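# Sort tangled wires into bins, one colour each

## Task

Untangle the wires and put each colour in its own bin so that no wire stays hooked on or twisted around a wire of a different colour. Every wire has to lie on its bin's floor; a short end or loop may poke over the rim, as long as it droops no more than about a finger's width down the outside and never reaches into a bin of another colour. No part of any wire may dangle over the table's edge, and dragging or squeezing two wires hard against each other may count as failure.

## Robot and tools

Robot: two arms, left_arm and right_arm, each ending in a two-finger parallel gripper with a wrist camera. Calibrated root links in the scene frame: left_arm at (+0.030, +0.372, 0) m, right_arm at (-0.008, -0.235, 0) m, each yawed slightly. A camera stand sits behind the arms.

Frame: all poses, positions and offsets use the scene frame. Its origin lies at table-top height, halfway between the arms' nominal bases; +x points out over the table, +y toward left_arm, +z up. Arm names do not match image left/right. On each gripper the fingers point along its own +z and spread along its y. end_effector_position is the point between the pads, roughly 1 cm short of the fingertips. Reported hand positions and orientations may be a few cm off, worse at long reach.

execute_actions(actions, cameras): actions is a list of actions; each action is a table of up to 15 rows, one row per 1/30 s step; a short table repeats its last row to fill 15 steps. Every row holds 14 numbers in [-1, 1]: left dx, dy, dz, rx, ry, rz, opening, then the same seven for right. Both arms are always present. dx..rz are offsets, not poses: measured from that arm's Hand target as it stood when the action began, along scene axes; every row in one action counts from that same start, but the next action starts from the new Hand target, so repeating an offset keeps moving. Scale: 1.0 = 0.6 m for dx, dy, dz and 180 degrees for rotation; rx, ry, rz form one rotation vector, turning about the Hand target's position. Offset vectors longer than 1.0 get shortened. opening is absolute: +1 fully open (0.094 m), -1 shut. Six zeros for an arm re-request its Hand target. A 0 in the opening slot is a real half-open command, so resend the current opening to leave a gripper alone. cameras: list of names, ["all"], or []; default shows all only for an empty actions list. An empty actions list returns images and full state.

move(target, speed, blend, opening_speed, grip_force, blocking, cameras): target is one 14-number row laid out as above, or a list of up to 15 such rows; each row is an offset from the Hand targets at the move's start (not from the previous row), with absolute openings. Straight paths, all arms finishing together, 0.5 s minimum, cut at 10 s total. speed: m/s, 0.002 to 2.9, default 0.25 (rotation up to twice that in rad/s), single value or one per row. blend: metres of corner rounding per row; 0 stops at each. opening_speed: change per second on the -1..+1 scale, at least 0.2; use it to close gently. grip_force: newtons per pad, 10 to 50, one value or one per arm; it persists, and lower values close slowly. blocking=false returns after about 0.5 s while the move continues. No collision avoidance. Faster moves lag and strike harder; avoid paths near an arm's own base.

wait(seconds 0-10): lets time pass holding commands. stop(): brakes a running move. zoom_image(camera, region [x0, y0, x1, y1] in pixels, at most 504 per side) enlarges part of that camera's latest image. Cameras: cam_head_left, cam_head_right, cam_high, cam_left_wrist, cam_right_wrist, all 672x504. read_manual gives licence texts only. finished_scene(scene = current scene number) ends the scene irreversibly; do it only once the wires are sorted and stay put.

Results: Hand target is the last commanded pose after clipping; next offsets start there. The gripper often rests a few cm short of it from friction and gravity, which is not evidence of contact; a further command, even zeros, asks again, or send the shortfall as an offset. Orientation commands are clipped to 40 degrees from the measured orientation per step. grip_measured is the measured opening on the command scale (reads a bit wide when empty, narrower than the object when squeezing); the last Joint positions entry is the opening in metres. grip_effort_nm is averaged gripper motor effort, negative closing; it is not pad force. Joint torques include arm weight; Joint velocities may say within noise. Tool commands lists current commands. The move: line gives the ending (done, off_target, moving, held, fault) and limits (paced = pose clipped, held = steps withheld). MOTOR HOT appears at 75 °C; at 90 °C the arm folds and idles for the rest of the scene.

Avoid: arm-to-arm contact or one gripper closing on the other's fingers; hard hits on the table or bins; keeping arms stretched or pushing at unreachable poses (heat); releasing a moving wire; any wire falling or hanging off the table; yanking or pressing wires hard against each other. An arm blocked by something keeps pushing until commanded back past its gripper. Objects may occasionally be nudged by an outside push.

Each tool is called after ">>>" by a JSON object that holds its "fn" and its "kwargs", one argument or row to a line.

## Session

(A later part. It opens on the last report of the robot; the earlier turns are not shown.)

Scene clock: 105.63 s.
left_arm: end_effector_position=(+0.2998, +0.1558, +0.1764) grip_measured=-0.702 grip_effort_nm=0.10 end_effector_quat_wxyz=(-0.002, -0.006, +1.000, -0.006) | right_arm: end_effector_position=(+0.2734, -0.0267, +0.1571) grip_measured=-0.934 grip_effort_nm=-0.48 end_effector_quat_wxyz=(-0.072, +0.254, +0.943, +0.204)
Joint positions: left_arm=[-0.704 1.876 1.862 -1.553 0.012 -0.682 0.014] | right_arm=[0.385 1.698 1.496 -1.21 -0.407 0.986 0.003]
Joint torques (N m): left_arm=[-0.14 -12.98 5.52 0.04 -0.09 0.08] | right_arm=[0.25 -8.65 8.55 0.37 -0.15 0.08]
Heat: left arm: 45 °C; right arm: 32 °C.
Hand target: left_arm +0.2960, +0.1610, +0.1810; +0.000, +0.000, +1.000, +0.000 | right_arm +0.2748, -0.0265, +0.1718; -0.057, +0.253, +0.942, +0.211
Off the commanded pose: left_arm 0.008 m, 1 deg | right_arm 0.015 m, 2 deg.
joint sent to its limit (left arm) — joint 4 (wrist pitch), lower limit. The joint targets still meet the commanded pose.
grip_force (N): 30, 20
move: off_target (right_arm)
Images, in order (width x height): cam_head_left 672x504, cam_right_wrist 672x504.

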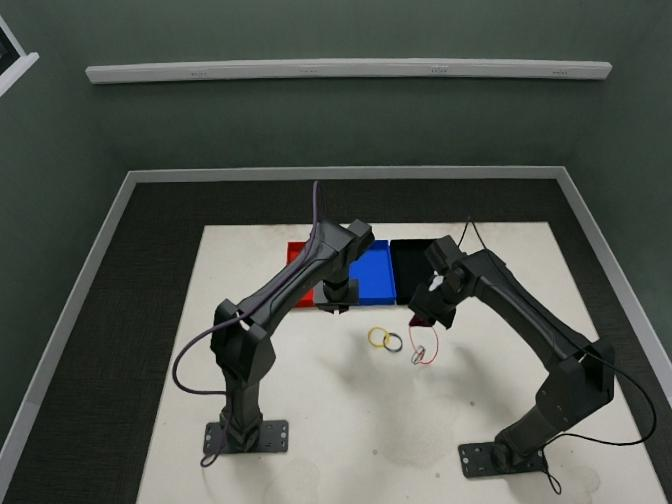

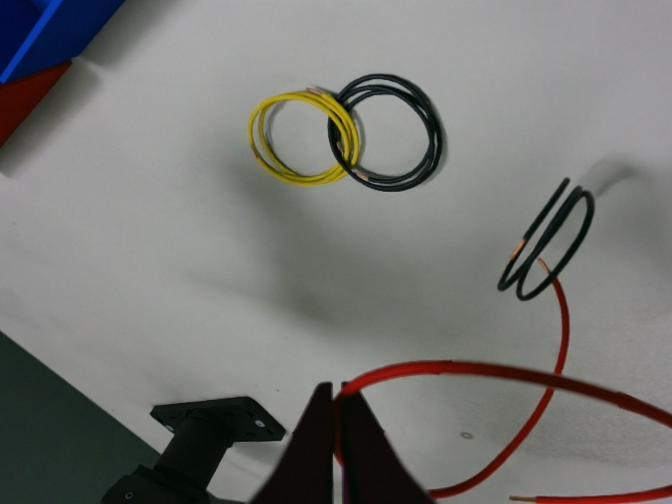

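>>> {"fn": "move", "kwargs": {
  "target": [
    [0,0,0,0,0,0,-0.7,0,0,-0.06,0,0,0,-1],
    [0,0,0,0,0,0,-0.7,-0.07,-0.04,-0.06,0,0,0,-1]
  ],
  "speed": 0.06,
  "cameras": ["cam_right_wrist","cam_head_left"]
}}

Scene clock: 108.00 s.
left_arm: end_effector_position=(+0.2998, +0.1558, +0.1764) grip_measured=-0.702 grip_effort_nm=0.10 end_effector_quat_wxyz=(-0.002, -0.006, +1.000, -0.006) | right_arm: end_effector_position=(+0.2345, -0.0468, +0.1340) grip_measured=-0.934 grip_effort_nm=-0.48 end_effector_quat_wxyz=(-0.063, +0.254, +0.942, +0.210)
Joint positions: left_arm=[-0.704 1.876 1.862 -1.553 0.012 -0.682 0.014] | right_arm=[0.378 1.513 1.209 -1.087 -0.406 0.985 0.003]
Joint torques (N m): left_arm=[-0.14 -12.98 5.52 0.04 -0.09 0.07] | right_arm=[-0.64 -6.84 5 0.53 -0.18 -0.08]
Heat: left arm: 45 °C; right arm: 32 °C.
Hand target: left_arm +0.2960, +0.1610, +0.1810; +0.000, +0.000, +1.000, +0.000 | right_arm +0.2328, -0.0505, +0.1357; -0.057, +0.253, +0.942, +0.211
Off the commanded pose: left_arm 0.008 m, 1 deg | right_arm 0.004 m, 1 deg.
joint sent to its limit (left arm) — joint 4 (wrist pitch), lower limit. The joint targets still meet the commanded pose.
grip_force (N): 30, 20
move: done
Images, in order (width x height): cam_head_left 672x504, cam_right_wrist 672x504.

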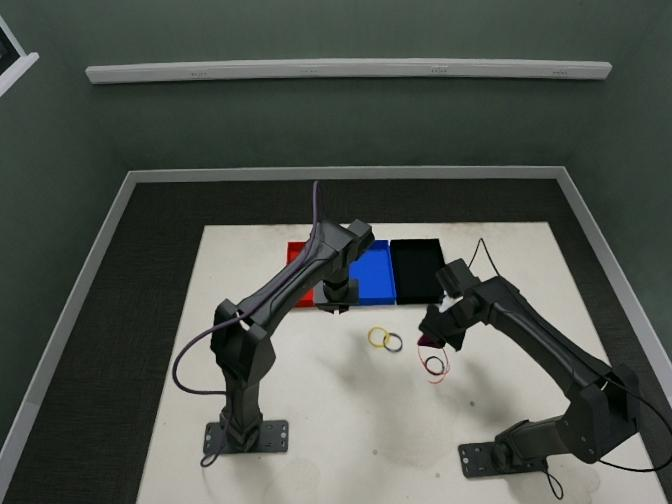

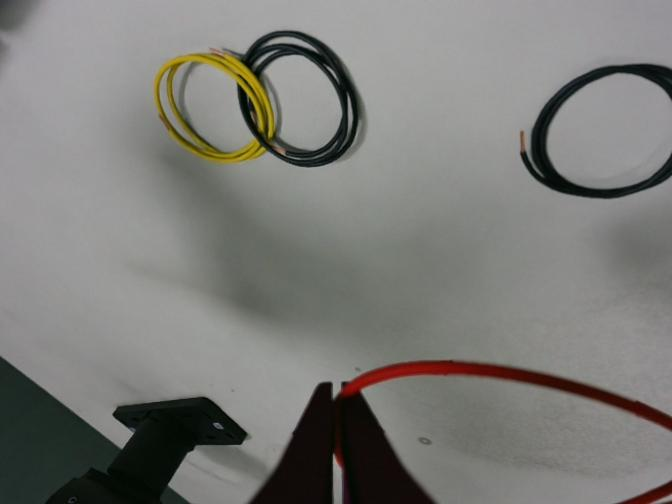

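>>> {"fn": "move", "kwargs": {
  "target": [
    [0,0,0,0,0,0,-0.7,0,-0.05,0.14,0,0,0,-1],
    [0,0,0,0,0,0,-0.7,0.44,-0.08,0.16,-0.1,0,0,-1]
  ],
  "speed": [0.12,0.2],
  "blend": [0.03,0],
  "cameras": ["cam_right_wrist","cam_head_left","cam_high"]
}}

Scene clock: 111.23 s.
left_arm: end_effector_position=(+0.2998, +0.1558, +0.1764) grip_measured=-0.702 grip_effort_nm=0.10 end_effector_quat_wxyz=(-0.002, -0.006, +1.000, -0.006) | right_arm: end_effector_position=(+0.4941, -0.0957, +0.2316) grip_measured=-0.934 grip_effort_nm=-0.48 end_effector_quat_wxyz=(+0.157, +0.269, +0.933, +0.179)
Joint positions: left_arm=[-0.704 1.876 1.862 -1.553 0.012 -0.682 0.014] | right_arm=[0.17 2.398 2.831 -1.549 -0.162 0.812 0.003]
Joint torques (N m): left_arm=[-0.13 -12.97 5.52 0.04 -0.09 0.07] | right_arm=[-0.25 -10.1 7.41 0.93 0.03 -0.1]
Heat: left arm: 45 °C; right arm: 32 °C.
Hand target: left_arm +0.2960, +0.1610, +0.1810; +0.000, +0.000, +1.000, +0.000 | right_arm +0.4968, -0.0985, +0.2320; -0.016, +0.259, +0.964, +0.061
Off the commanded pose: left_arm 0.008 m, 1 deg | right_arm 0.004 m, 24 deg.
joint sent to its limit (left arm) — joint 4 (wrist pitch), lower limit. The joint targets still meet the commanded pose.
joint sent to its limit (right arm) — joint 4 (wrist pitch), lower limit. The joint targets are off in orientation, not in position.
grip_force (N): 30, 20
move: off_target (right_arm)
Images, in order (width x height): cam_head_left 672x504, cam_high 672x504, cam_right_wrist 672x504.

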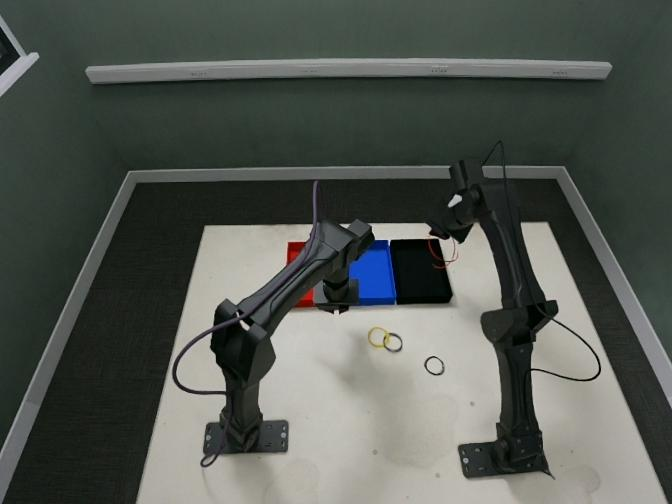

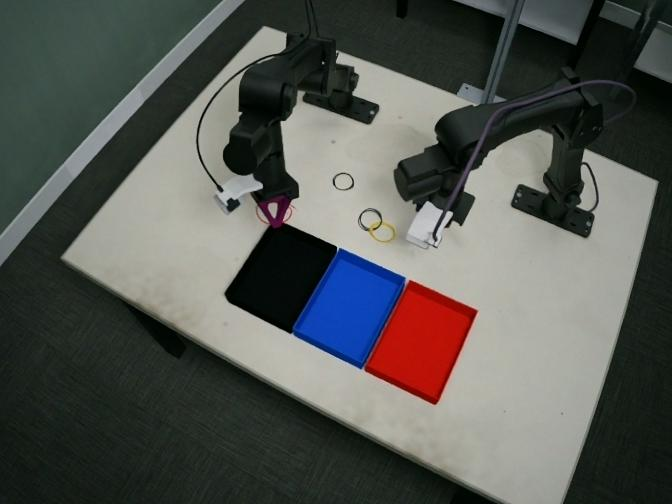

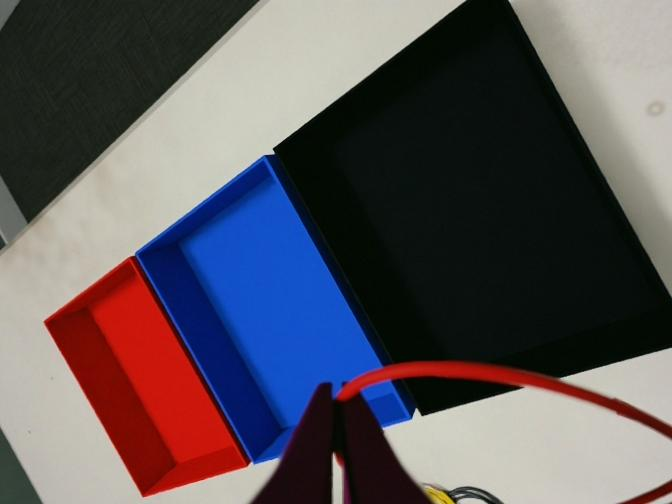

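>>> {"fn": "move", "kwargs": {
  "target": [0,0,0,0,0,0,-0.7,0.01,-0.01,-0.10,0,0,0,-1],
  "speed": 0.1,
  "cameras": ["cam_right_wrist","cam_head_left","cam_high"]
}}

Scene clock: 113.97 s.
left_arm: end_effector_position=(+0.2998, +0.1558, +0.1764) grip_measured=-0.702 grip_effort_nm=0.10 end_effector_quat_wxyz=(-0.002, -0.006, +1.000, -0.006) | right_arm: end_effector_position=(+0.5025, -0.0991, +0.1841) grip_measured=-0.934 grip_effort_nm=-0.48 end_effector_quat_wxyz=(+0.121, +0.264, +0.945, +0.149)
Joint positions: left_arm=[-0.704 1.876 1.862 -1.553 0.012 -0.682 0.014] | right_arm=[0.164 2.486 2.822 -1.549 -0.151 0.779 0.003]
Joint torques (N m): left_arm=[-0.14 -12.97 5.53 0.04 -0.09 0.07] | right_arm=[-0.65 -10.35 4.51 0.76 0.05 -0.11]
Heat: left arm: 46 °C; right arm: 32 °C.
Hand target: left_arm +0.2960, +0.1610, +0.1810; +0.000, +0.000, +1.000, +0.000 | right_arm +0.5028, -0.1045, +0.1719; -0.016, +0.259, +0.964, +0.061
Off the commanded pose: left_arm 0.008 m, 1 deg | right_arm 0.013 m, 19 deg.
joint sent to its limit (left arm) — joint 4 (wrist pitch), lower limit. The joint targets still meet the commanded pose.
joint sent to its limit (right arm) — joint 4 (wrist pitch), lower limit. The joint targets are off in orientation, not in position.
grip_force (N): 30, 20
move: off_target (right_arm)
Images, in order (width x height): cam_head_left 672x504, cam_high 672x504, cam_right_wrist 672x504.

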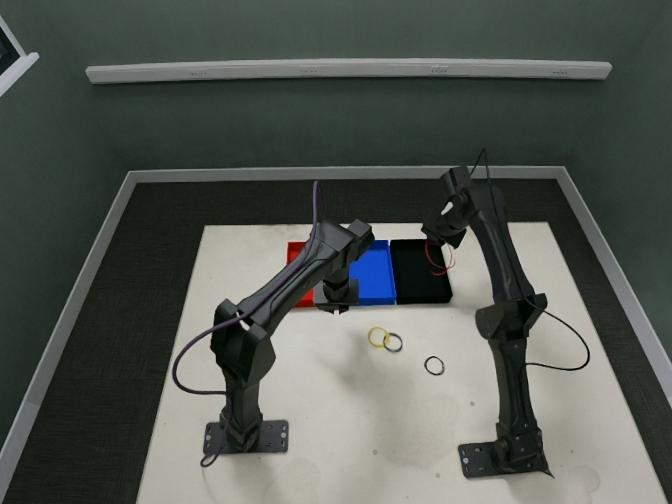

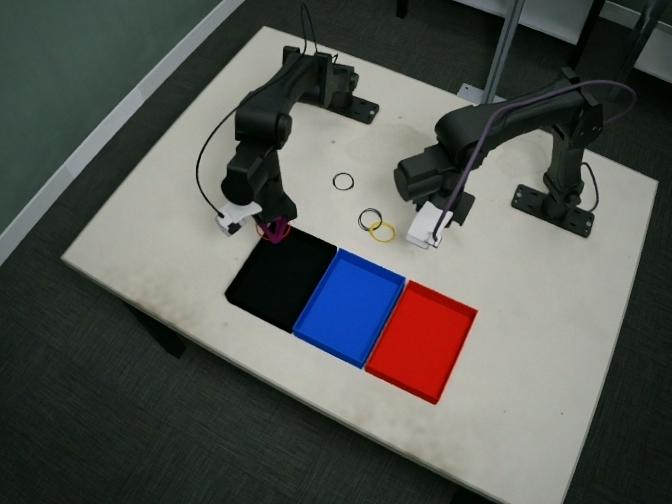

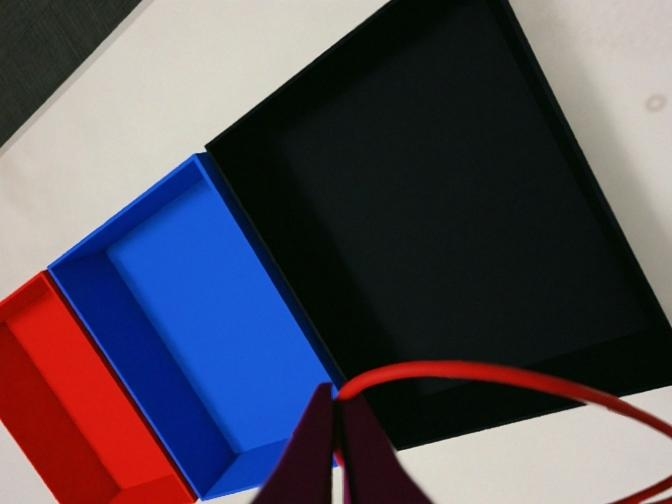

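>>> {"fn": "move", "kwargs": {
  "target": [0,0,0,0,0,0,-0.7,0.075,-0.02,-0.13,0,0,0,-1],
  "speed": 0.1,
  "cameras": ["cam_right_wrist","cam_head_left","cam_high"]
}}

Scene clock: 116.33 s.
left_arm: end_effector_position=(+0.2998, +0.1558, +0.1764) grip_measured=-0.702 grip_effort_nm=0.10 end_effector_quat_wxyz=(-0.002, -0.006, +1.000, -0.006) | right_arm: end_effector_position=(+0.5402, -0.1129, +0.0941) grip_measured=-0.934 grip_effort_nm=-0.48 end_effector_quat_wxyz=(+0.098, +0.268, +0.950, +0.129)
Joint positions: left_arm=[-0.704 1.876 1.862 -1.553 0.012 -0.682 0.014] | right_arm=[0.127 2.686 2.842 -1.435 -0.146 0.742 0.003]
Joint torques (N m): left_arm=[-0.14 -12.97 5.52 0.04 -0.09 0.07] | right_arm=[-0.55 -11.78 8.09 0.83 0.04 -0.1]
Heat: left arm: 46 °C; right arm: 32 °C.
Hand target: left_arm +0.2960, +0.1610, +0.1810; +0.000, +0.000, +1.000, +0.000 | right_arm +0.5478, -0.1165, +0.0938; -0.016, +0.259, +0.964, +0.061
Off the commanded pose: left_arm 0.008 m, 1 deg | right_arm 0.008 m, 15 deg.
elbow stopped short (right arm): the move would have taken joint 3 (elbow) straighter than the controller allows.
joint sent to its limit (left arm) — joint 4 (wrist pitch), lower limit. The joint targets still meet the commanded pose.
grip_force (N): 30, 20
move: off_target (right_arm)
Images, in order (width x height): cam_head_left 672x504, cam_high 672x504, cam_right_wrist 672x504.

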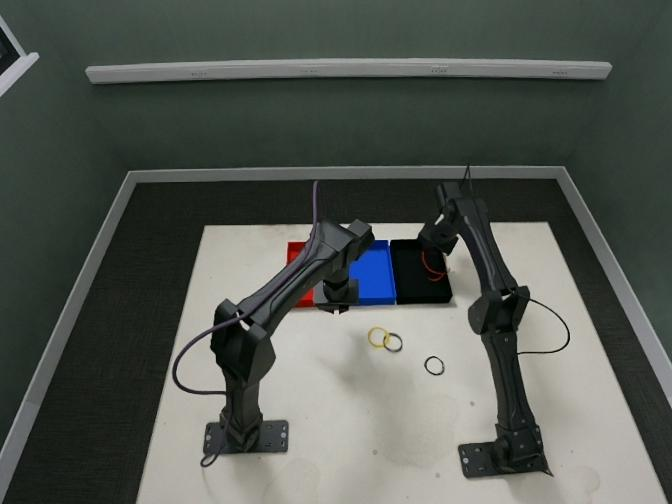

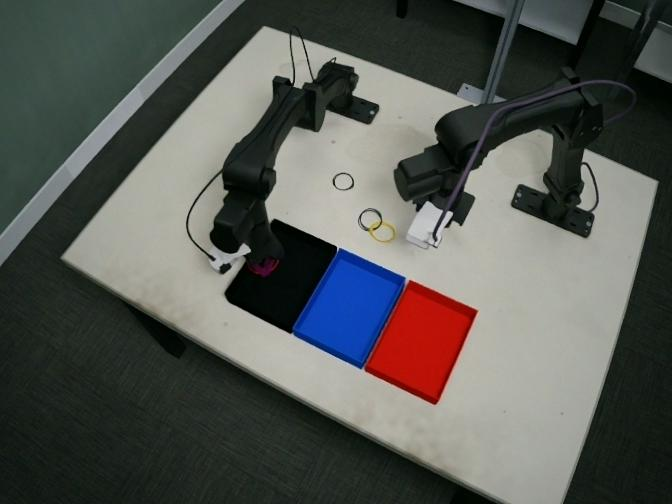

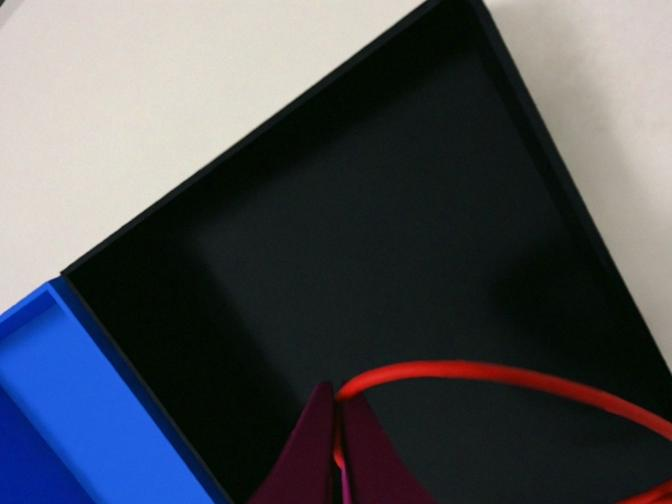

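Lower to ~0.045, shift a bit +y, then open.

>>> {"fn": "move", "kwargs": {
  "target": [0,0,0,0,0,0,-0.7,-0.005,0.02,-0.075,0,0,0,-1],
  "speed": 0.08,
  "cameras": ["cam_right_wrist","cam_head_left","cam_high"]
}}

Scene clock: 118.63 s.
left_arm: end_effector_position=(+0.2998, +0.1558, +0.1764) grip_measured=-0.702 grip_effort_nm=0.10 end_effector_quat_wxyz=(-0.002, -0.006, +1.000, -0.006) | right_arm: end_effector_position=(+0.5386, -0.1062, +0.0514) grip_measured=-0.934 grip_effort_nm=-0.48 end_effector_quat_wxyz=(+0.070, +0.265, +0.955, +0.113)
Joint positions: left_arm=[-0.704 1.876 1.862 -1.553 0.012 -0.682 0.014] | right_arm=[0.141 2.766 2.842 -1.42 -0.141 0.742 0.003]
Joint torques (N m): left_arm=[-0.14 -12.98 5.52 0.04 -0.09 0.07] | right_arm=[0.43 -11.77 8.13 0.74 0.05 0.02]
Heat: left arm: 46 °C; right arm: 32 °C.
Hand target: left_arm +0.2960, +0.1610, +0.1810; +0.000, +0.000, +1.000, +0.000 | right_arm +0.5447, -0.1045, +0.0488; -0.016, +0.259, +0.964, +0.061
Off the commanded pose: left_arm 0.008 m, 1 deg | right_arm 0.007 m, 12 deg.
elbow stopped short (right arm): the move would have taken joint 3 (elbow) straighter than the controller allows.
joint sent to its limit (left arm) — joint 4 (wrist pitch), lower limit. The joint targets still meet the commanded pose.
grip_force (N): 30, 20
move: off_target (right_arm)
Images, in order (width x height): cam_head_left 672x504, cam_high 672x504, cam_right_wrist 672x504.

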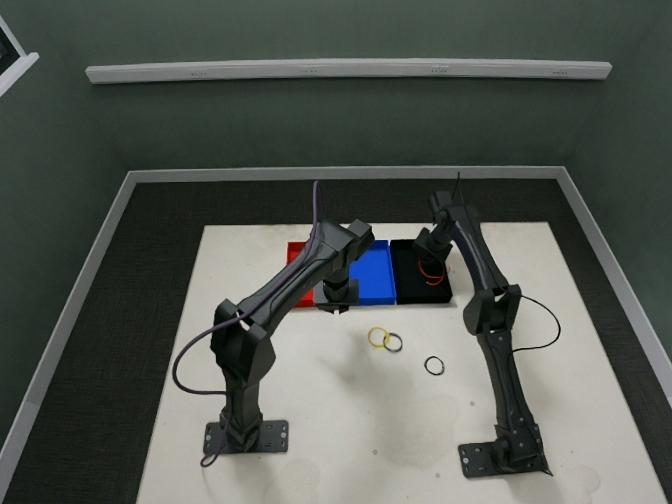

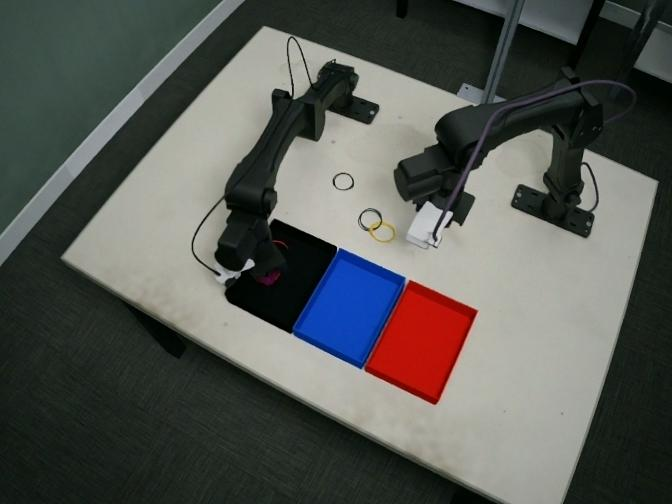

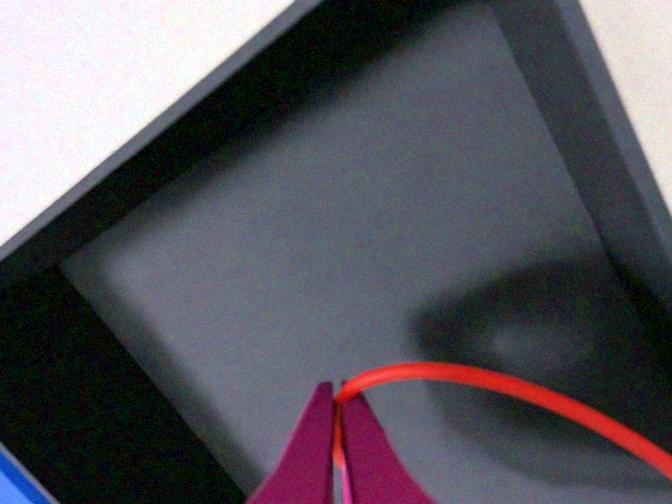

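>>> {"fn": "move", "kwargs": {
  "target": [
    [0,0,0,0,0,0,-0.7,-0.005,0.015,-0.03,0,0,0,-1],
    [0,0,0,0,0,0,-0.7,-0.005,0.015,-0.03,0,0,0,-0.75],
    [0,0,0,0,0,0,-0.7,0.0,0.02,0.11,0,0,0,-0.75],
    [0,0,0,0,0,0,-0.7,-0.25,0,0.22,0,0,0,-0.75]
  ],
  "speed": [0.08,0.05,0.1,0.2],
  "opening_speed": 0.5,
  "cameras": ["cam_right_wrist","cam_head_left","cam_high"]
}}

Scene clock: 124.83 s.
left_arm: end_effector_position=(+0.2998, +0.1558, +0.1764) grip_measured=-0.702 grip_effort_nm=0.10 end_effector_quat_wxyz=(-0.002, -0.006, +1.000, -0.006) | right_arm: end_effector_position=(+0.3984, -0.1033, +0.1752) grip_measured=-0.751 grip_effort_nm=0.07 end_effector_quat_wxyz=(+0.012, +0.258, +0.962, +0.085)
Joint positions: left_arm=[-0.704 1.876 1.862 -1.553 0.012 -0.682 0.014] | right_arm=[0.21 2.137 2.226 -1.553 -0.136 0.784 0.012]
Joint torques (N m): left_arm=[-0.14 -12.97 5.52 0.04 -0.09 0.07] | right_arm=[0.39 -11.36 4.64 0.38 0.04 0.09]
Heat: left arm: 46 °C; right arm: 33 °C.
Hand target: left_arm +0.2960, +0.1610, +0.1810; +0.000, +0.000, +1.000, +0.000 | right_arm +0.3947, -0.1045, +0.1809; -0.016, +0.259, +0.964, +0.061
Off the commanded pose: left_arm 0.008 m, 1 deg | right_arm 0.007 m, 4 deg.
elbow stopped short (right arm): the move would have taken joint 3 (elbow) straighter than the controller allows.
joint sent to its limit (left arm) — joint 4 (wrist pitch), lower limit. The joint targets still meet the commanded pose.
joint sent to its limit (right arm) — joint 4 (wrist pitch), lower limit. The joint targets are off in orientation, not in position.
grip_force (N): 30, 20
move: off_target (right_arm); target 2's new opening was sent with right_arm's hand 0.007 m and 10 deg from that target
Images, in order (width x height): cam_head_left 672x504, cam_high 672x504, cam_right_wrist 672x504.

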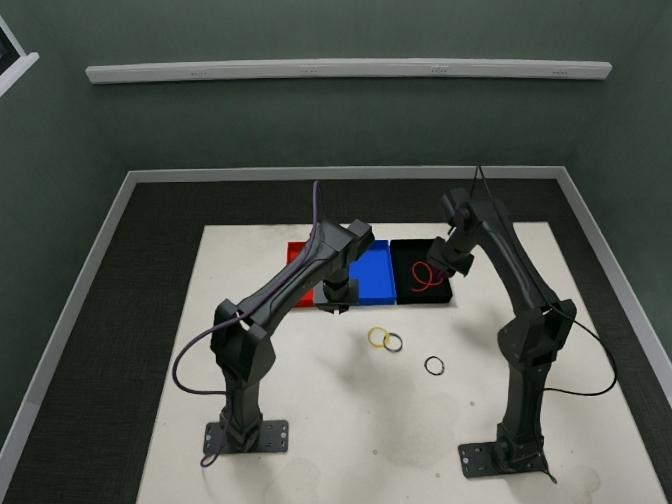

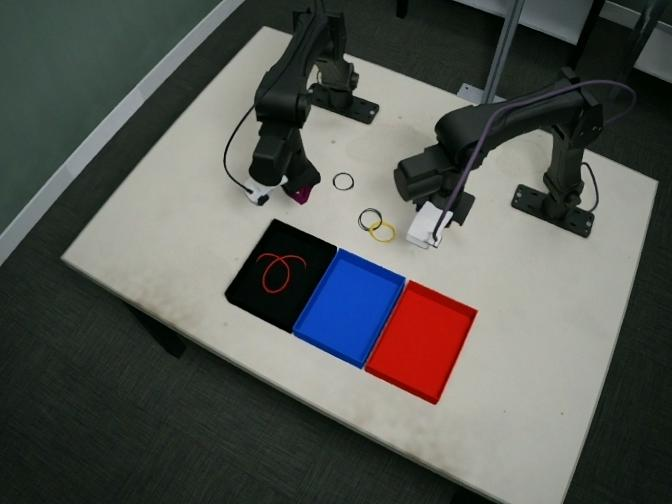

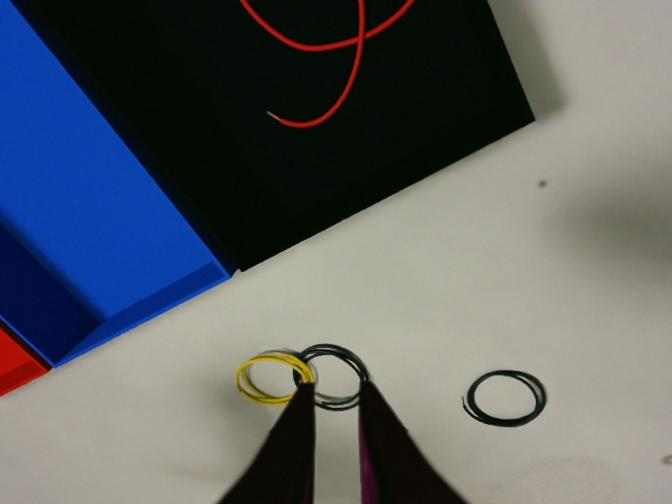

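>>> {"fn": "move", "kwargs": {
  "target": [0,0,0,0,0,0,-0.7,-0.2,0.12,-0.1,0.1,0,0,-0.65],
  "speed": 0.2,
  "cameras": ["cam_right_wrist","cam_left_wrist"]
}}

Scene clock: 127.43 s.
left_arm: end_effector_position=(+0.2998, +0.1558, +0.1764) grip_measured=-0.702 grip_effort_nm=0.10 end_effector_quat_wxyz=(-0.002, -0.006, +1.000, -0.006) | right_arm: end_effector_position=(+0.2766, -0.0348, +0.1145) grip_measured=-0.651 grip_effort_nm=0.07 end_effector_quat_wxyz=(-0.061, +0.254, +0.945, +0.199)
Joint positions: left_arm=[-0.704 1.876 1.862 -1.553 0.012 -0.682 0.014] | right_arm=[0.368 1.696 1.328 -1.042 -0.389 0.967 0.016]
Joint torques (N m): left_arm=[-0.14 -12.97 5.52 0.04 -0.09 0.08] | right_arm=[0.16 -8.77 4.98 0.62 -0.37 0.08]
Heat: left arm: 46 °C; right arm: 33 °C.
Hand target: left_arm +0.2960, +0.1610, +0.1810; +0.000, +0.000, +1.000, +0.000 | right_arm +0.2747, -0.0325, +0.1208; -0.057, +0.253, +0.942, +0.211
Off the commanded pose: left_arm 0.008 m, 1 deg | right_arm 0.007 m, 2 deg.
joint sent to its limit (left arm) — joint 4 (wrist pitch), lower limit. The joint targets still meet the commanded pose.
grip_force (N): 30, 20
move: done
Images, in order (width x height): cam_left_wrist 672x504, cam_right_wrist 672x504.

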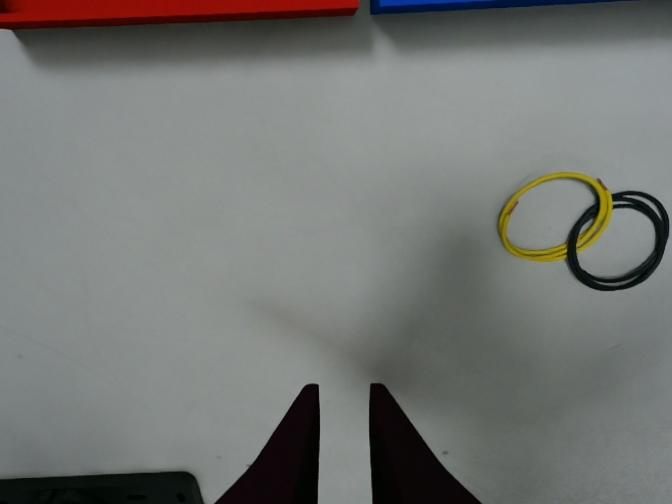

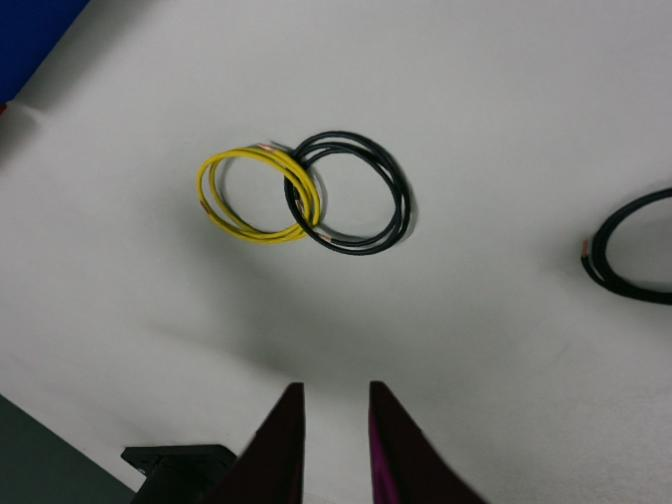

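>>> {"fn": "move", "kwargs": {
  "target": [
    [-0.005,-0.17,-0.13,-0.14,0,0,-1,-0.005,-0.0125,-0.1,0,0,0,-0.65],
    [-0.005,-0.17,-0.13,-0.14,0,0,-1,-0.006,0.024,-0.185,0,0,0,-0.65]
  ],
  "speed": [0.15,0.05],
  "cameras": ["cam_right_wrist","cam_left_wrist","cam_head_left"]
}}

Scene clock: 131.73 s.
left_arm: end_effector_position=(+0.2965, +0.0615, +0.0945) grip_measured=-0.967 grip_effort_nm=-0.65 end_effector_quat_wxyz=(-0.004, -0.002, +0.979, -0.205) | right_arm: end_effector_position=(+0.2743, -0.0188, +0.0160) grip_measured=-0.651 grip_effort_nm=0.07 end_effector_quat_wxyz=(-0.052, +0.251, +0.942, +0.215)
Joint positions: left_arm=[-0.761 1.844 1.422 -0.871 0.309 -0.776 0.002] | right_arm=[0.412 1.803 1.03 -0.582 -0.392 1.018 0.016]
Joint torques (N m): left_arm=[-0.47 -14.06 5.97 0.89 0.43 -0.1] | right_arm=[0.46 -6.15 4.45 0.71 -0.23 0.07]
Heat: left arm: 45 °C; right arm: 33 °C.
Hand target: left_arm +0.2930, +0.0590, +0.1030; +0.000, +0.000, +0.976, -0.218 | right_arm +0.2711, -0.0181, +0.0098; -0.057, +0.253, +0.942, +0.211
Off the commanded pose: left_arm 0.010 m, 2 deg | right_arm 0.007 m, 1 deg.
grip_force (N): 30, 20
move: done
Images, in order (width x height): cam_head_left 672x504, cam_left_wrist 672x504, cam_right_wrist 672x504.

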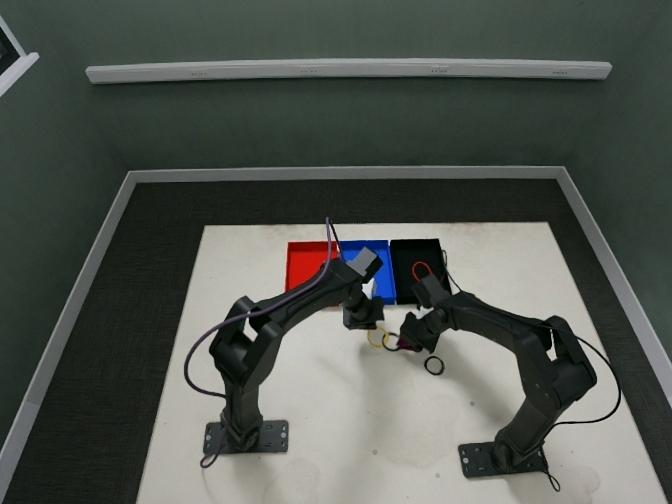

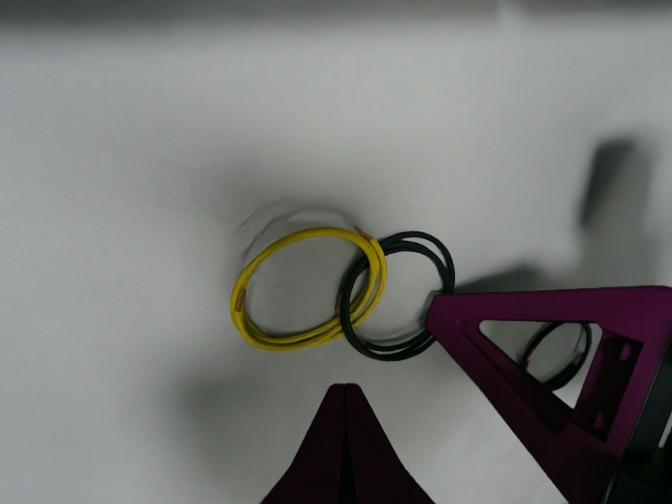

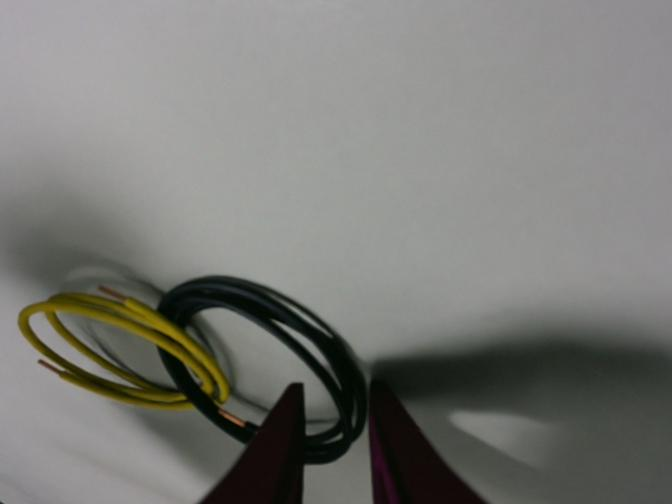

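>>> {"fn": "move", "kwargs": {
  "target": [
    [-0.011,0.003,-0.05,0,0,0,-1,0,0,-0.006,0,0,0,-0.65],
    [-0.011,0.003,-0.05,0,0,0,-1,0,0,-0.006,0,0,0,-1]
  ],
  "speed": [0.08,0.05],
  "opening_speed": 0.8,
  "cameras": ["cam_right_wrist","cam_left_wrist"]
}}

Scene clock: 134.67 s.
left_arm: end_effector_position=(+0.2886, +0.0638, +0.0651) grip_measured=-0.967 grip_effort_nm=-0.65 end_effector_quat_wxyz=(-0.005, -0.002, +0.979, -0.206) | right_arm: end_effector_position=(+0.2760, -0.0180, +0.0139) grip_measured=-0.932 grip_effort_nm=-0.46 end_effector_quat_wxyz=(-0.050, +0.251, +0.942, +0.216)
Joint positions: left_arm=[-0.77 1.843 1.3 -0.746 0.31 -0.786 0.002] | right_arm=[0.412 1.809 1.027 -0.567 -0.392 1.019 0.003]
Joint torques (N m): left_arm=[-0.5 -13.53 6.02 0.91 0.39 -0.1] | right_arm=[0.46 -6.13 4.04 0.74 -0.23 0.07]
Heat: left arm: 45 °C; right arm: 32 °C.
Hand target: left_arm +0.2863, +0.0608, +0.0730; +0.000, +0.000, +0.976, -0.218 | right_arm +0.2710, -0.0181, +0.0062; -0.057, +0.253, +0.942, +0.211
Off the commanded pose: left_arm 0.009 m, 2 deg | right_arm 0.009 m, 1 deg.
grip_force (N): 30, 20
move: done
Images, in order (width x height): cam_left_wrist 672x504, cam_right_wrist 672x504.

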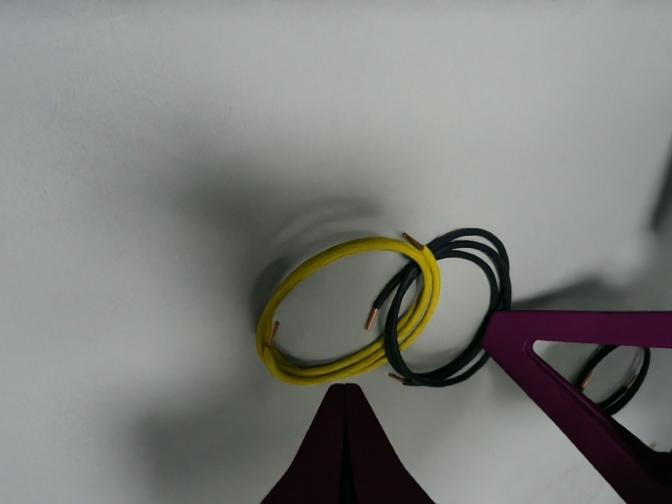

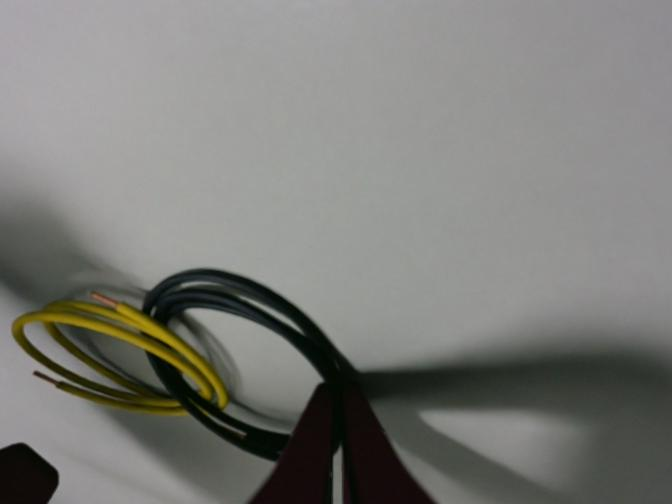

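>>> {"fn": "move", "kwargs": {
  "target": [
    [-0.002,-0.022,-0.05,0,0,0,-1,0,0,0.008,0,0,0,-1],
    [-0.002,-0.026,-0.075,0,0,0,-1,0,0,0.008,0,0,0,-1]
  ],
  "speed": [0.08,0.03],
  "cameras": ["cam_right_wrist","cam_left_wrist"]
}}

Scene clock: 136.97 s.
left_arm: end_effector_position=(+0.2887, +0.0453, +0.0375) grip_measured=-0.967 grip_effort_nm=-0.65 end_effector_quat_wxyz=(+0.007, +0.001, +0.975, -0.224) | right_arm: end_effector_position=(+0.2760, -0.0180, +0.0139) grip_measured=-0.933 grip_effort_nm=-0.48 end_effector_quat_wxyz=(-0.050, +0.251, +0.942, +0.216)
Joint positions: left_arm=[-0.803 1.893 1.232 -0.574 0.31 -0.821 0.002] | right_arm=[0.412 1.809 1.027 -0.567 -0.392 1.019 0.003]
Joint torques (N m): left_arm=[-0.58 -9.7 5.86 1.03 0.27 -0.09] | right_arm=[0.54 -6.82 4.88 0.54 -0.23 0.08]
Heat: left arm: 45 °C; right arm: 32 °C.
Hand target: left_arm +0.2852, +0.0453, +0.0279; +0.000, -0.001, +0.976, -0.218 | right_arm +0.2710, -0.0181, +0.0110; -0.057, +0.253, +0.942, +0.211
Off the commanded pose: left_arm 0.010 m, 1 deg | right_arm 0.006 m, 1 deg.
grip_force (N): 30, 20
move: done
Images, in order (width x height): cam_left_wrist 672x504, cam_right_wrist 672x504.

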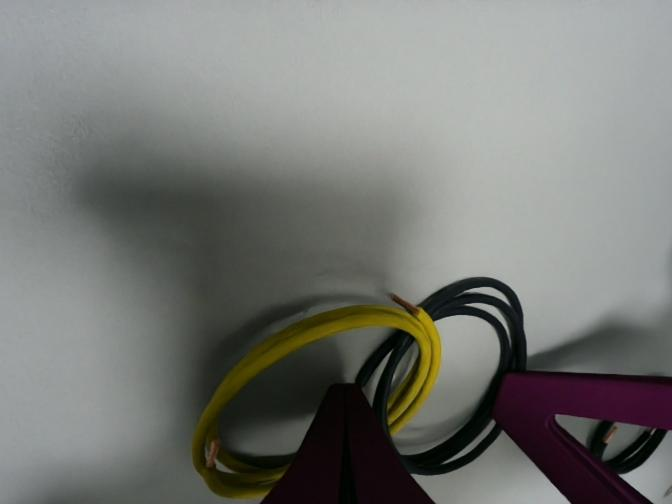

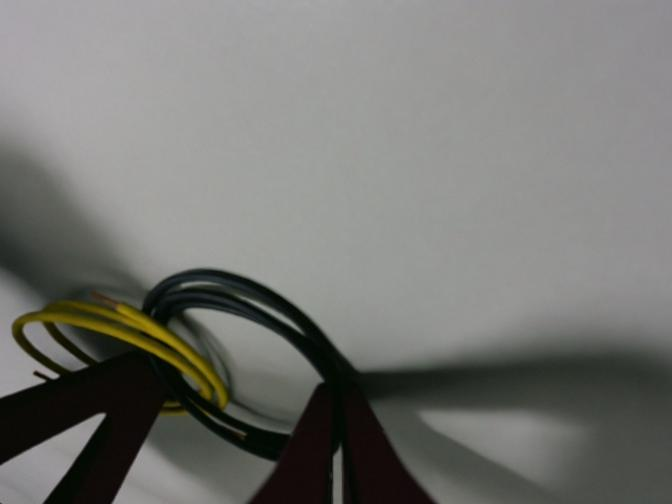

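>>> {"fn": "move", "kwargs": {
  "target": [0,0,-0.002,0,0,0,-1,-0.015,-0.07,0.005,0,0,0,-1],
  "speed": 0.03,
  "cameras": ["cam_right_wrist","cam_left_wrist"]
}}

Scene clock: 139.17 s.
left_arm: end_effector_position=(+0.2899, +0.0441, +0.0381) grip_measured=-0.967 grip_effort_nm=-0.65 end_effector_quat_wxyz=(+0.010, +0.002, +0.974, -0.227) | right_arm: end_effector_position=(+0.2696, -0.0546, +0.0125) grip_measured=-0.933 grip_effort_nm=-0.48 end_effector_quat_wxyz=(-0.051, +0.252, +0.942, +0.217)
Joint positions: left_arm=[-0.803 1.893 1.232 -0.566 0.31 -0.821 0.002] | right_arm=[0.307 1.753 0.952 -0.592 -0.416 0.911 0.003]
Joint torques (N m): left_arm=[-0.58 -9.57 5.68 1 0.27 -0.09] | right_arm=[-0.76 -8.16 4 0.3 -0.23 -0.12]
Heat: left arm: 45 °C; right arm: 33 °C.
Hand target: left_arm +0.2852, +0.0453, +0.0267; +0.000, +0.000, +0.976, -0.218 | right_arm +0.2621, -0.0602, +0.0141; -0.057, +0.253, +0.942, +0.211
Off the commanded pose: left_arm 0.012 m, 2 deg | right_arm 0.010 m, 1 deg.
grip_force (N): 30, 20
move: off_target (left_arm)
Images, in order (width x height): cam_left_wrist 672x504, cam_right_wrist 672x504.

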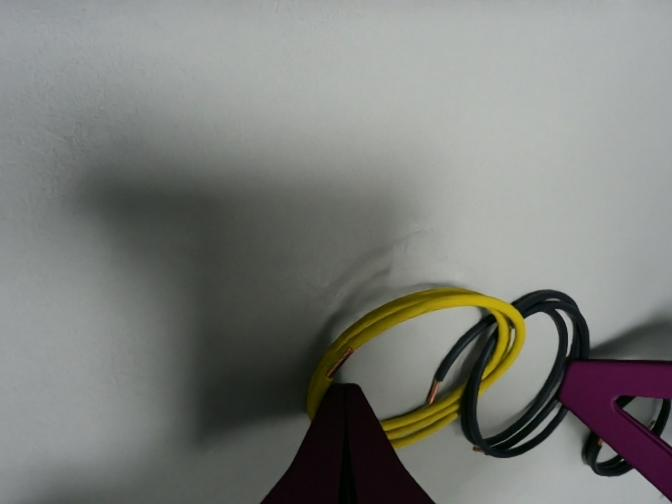

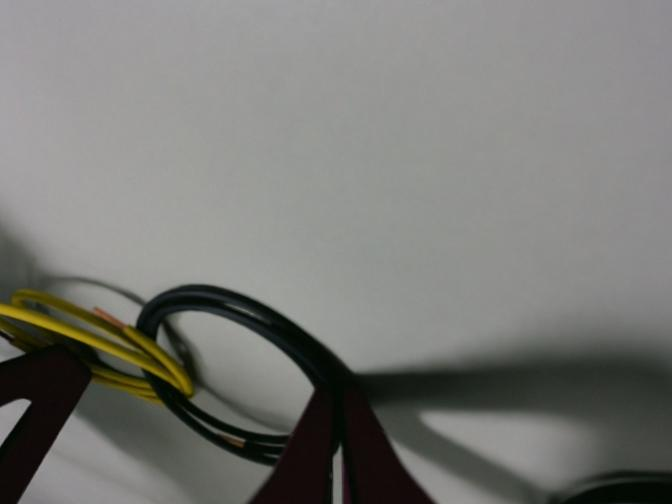

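>>> {"fn": "move", "kwargs": {
  "target": [0.01,0.05,0,0,0,0,-1,0,0,0,0,0,0,-1],
  "speed": 0.03,
  "cameras": ["cam_right_wrist","cam_left_wrist"]
}}

Scene clock: 140.87 s.
left_arm: end_effector_position=(+0.2937, +0.0547, +0.0344) grip_measured=-0.967 grip_effort_nm=-0.65 end_effector_quat_wxyz=(+0.001, +0.009, +0.968, -0.250) | right_arm: end_effector_position=(+0.2696, -0.0546, +0.0125) grip_measured=-0.933 grip_effort_nm=-0.48 end_effector_quat_wxyz=(-0.051, +0.252, +0.942, +0.217)
Joint positions: left_arm=[-0.751 1.88 1.181 -0.524 0.374 -0.766 0.002] | right_arm=[0.307 1.753 0.952 -0.592 -0.416 0.91 0.003]
Joint torques (N m): left_arm=[1.35 -12.62 4.57 0.47 -0.15 0.14] | right_arm=[-0.75 -8.14 4 0.3 -0.21 -0.11]
Heat: left arm: 45 °C; right arm: 33 °C.
Hand target: left_arm +0.2912, +0.0752, +0.0268; +0.000, +0.000, +0.976, -0.218 | right_arm +0.2621, -0.0602, +0.0141; -0.057, +0.253, +0.942, +0.211
Off the commanded pose: left_arm 0.022 m, 4 deg | right_arm 0.009 m, 1 deg.
grip_force (N): 30, 20
move: off_target (left_arm)
Images, in order (width x height): cam_left_wrist 672x504, cam_right_wrist 672x504.

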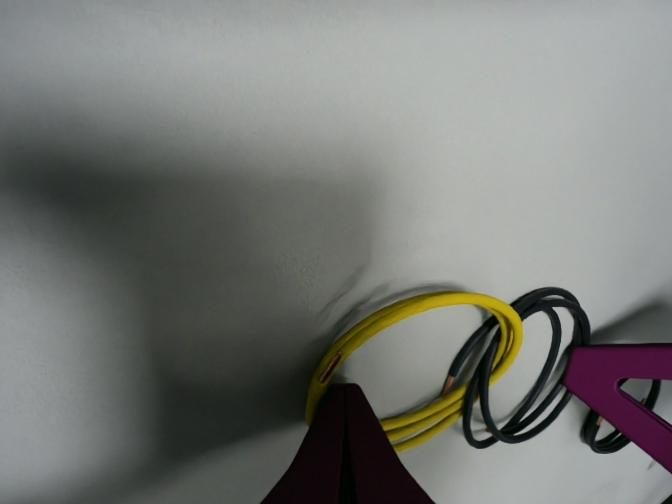

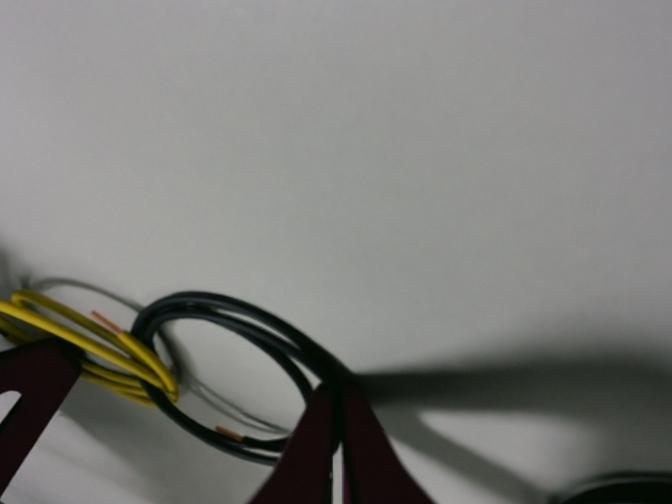

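>>> {"fn": "move", "kwargs": {
  "target": [0.0,0.02,0,0,0,0,-1,-0.005,-0.025,0,0,0,0,-1],
  "speed": 0.03,
  "cameras": ["cam_right_wrist","cam_left_wrist"]
}}

Scene clock: 142.50 s.
left_arm: end_effector_position=(+0.2960, +0.0729, +0.0325) grip_measured=-0.967 grip_effort_nm=-0.65 end_effector_quat_wxyz=(+0.003, +0.003, +0.970, -0.244) | right_arm: end_effector_position=(+0.2646, -0.0692, +0.0122) grip_measured=-0.933 grip_effort_nm=-0.48 end_effector_quat_wxyz=(-0.057, +0.253, +0.941, +0.219)
Joint positions: left_arm=[-0.713 1.853 1.142 -0.531 0.375 -0.736 0.002] | right_arm=[0.26 1.733 0.925 -0.615 -0.433 0.861 0.003]
Joint torques (N m): left_arm=[0.42 -11.97 5.07 0.48 -0.08 0.11] | right_arm=[-0.65 -8.06 4.01 0.29 -0.11 -0.11]
Heat: left arm: 45 °C; right arm: 33 °C.
Hand target: left_arm +0.2912, +0.0873, +0.0268; +0.000, +0.000, +0.976, -0.218 | right_arm +0.2590, -0.0751, +0.0140; -0.057, +0.253, +0.942, +0.211
Off the commanded pose: left_arm 0.016 m, 3 deg | right_arm 0.008 m, 1 deg.
grip_force (N): 30, 20
move: off_target (left_arm)
Images, in order (width x height): cam_left_wrist 672x504, cam_right_wrist 672x504.

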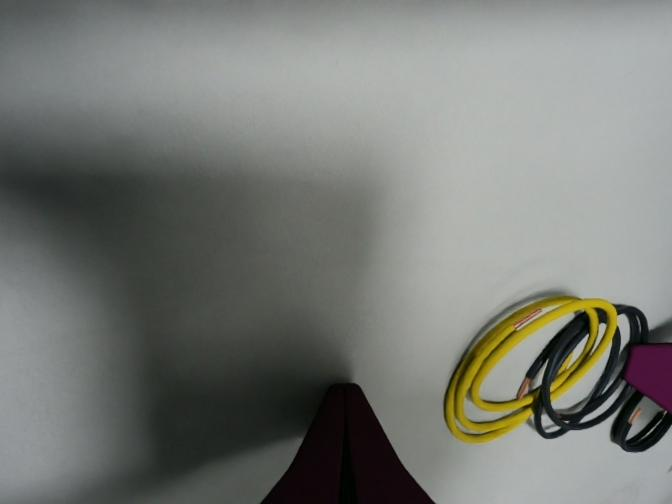

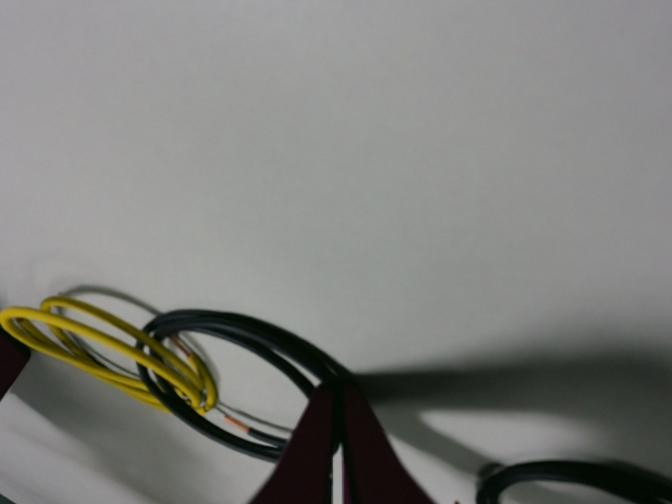

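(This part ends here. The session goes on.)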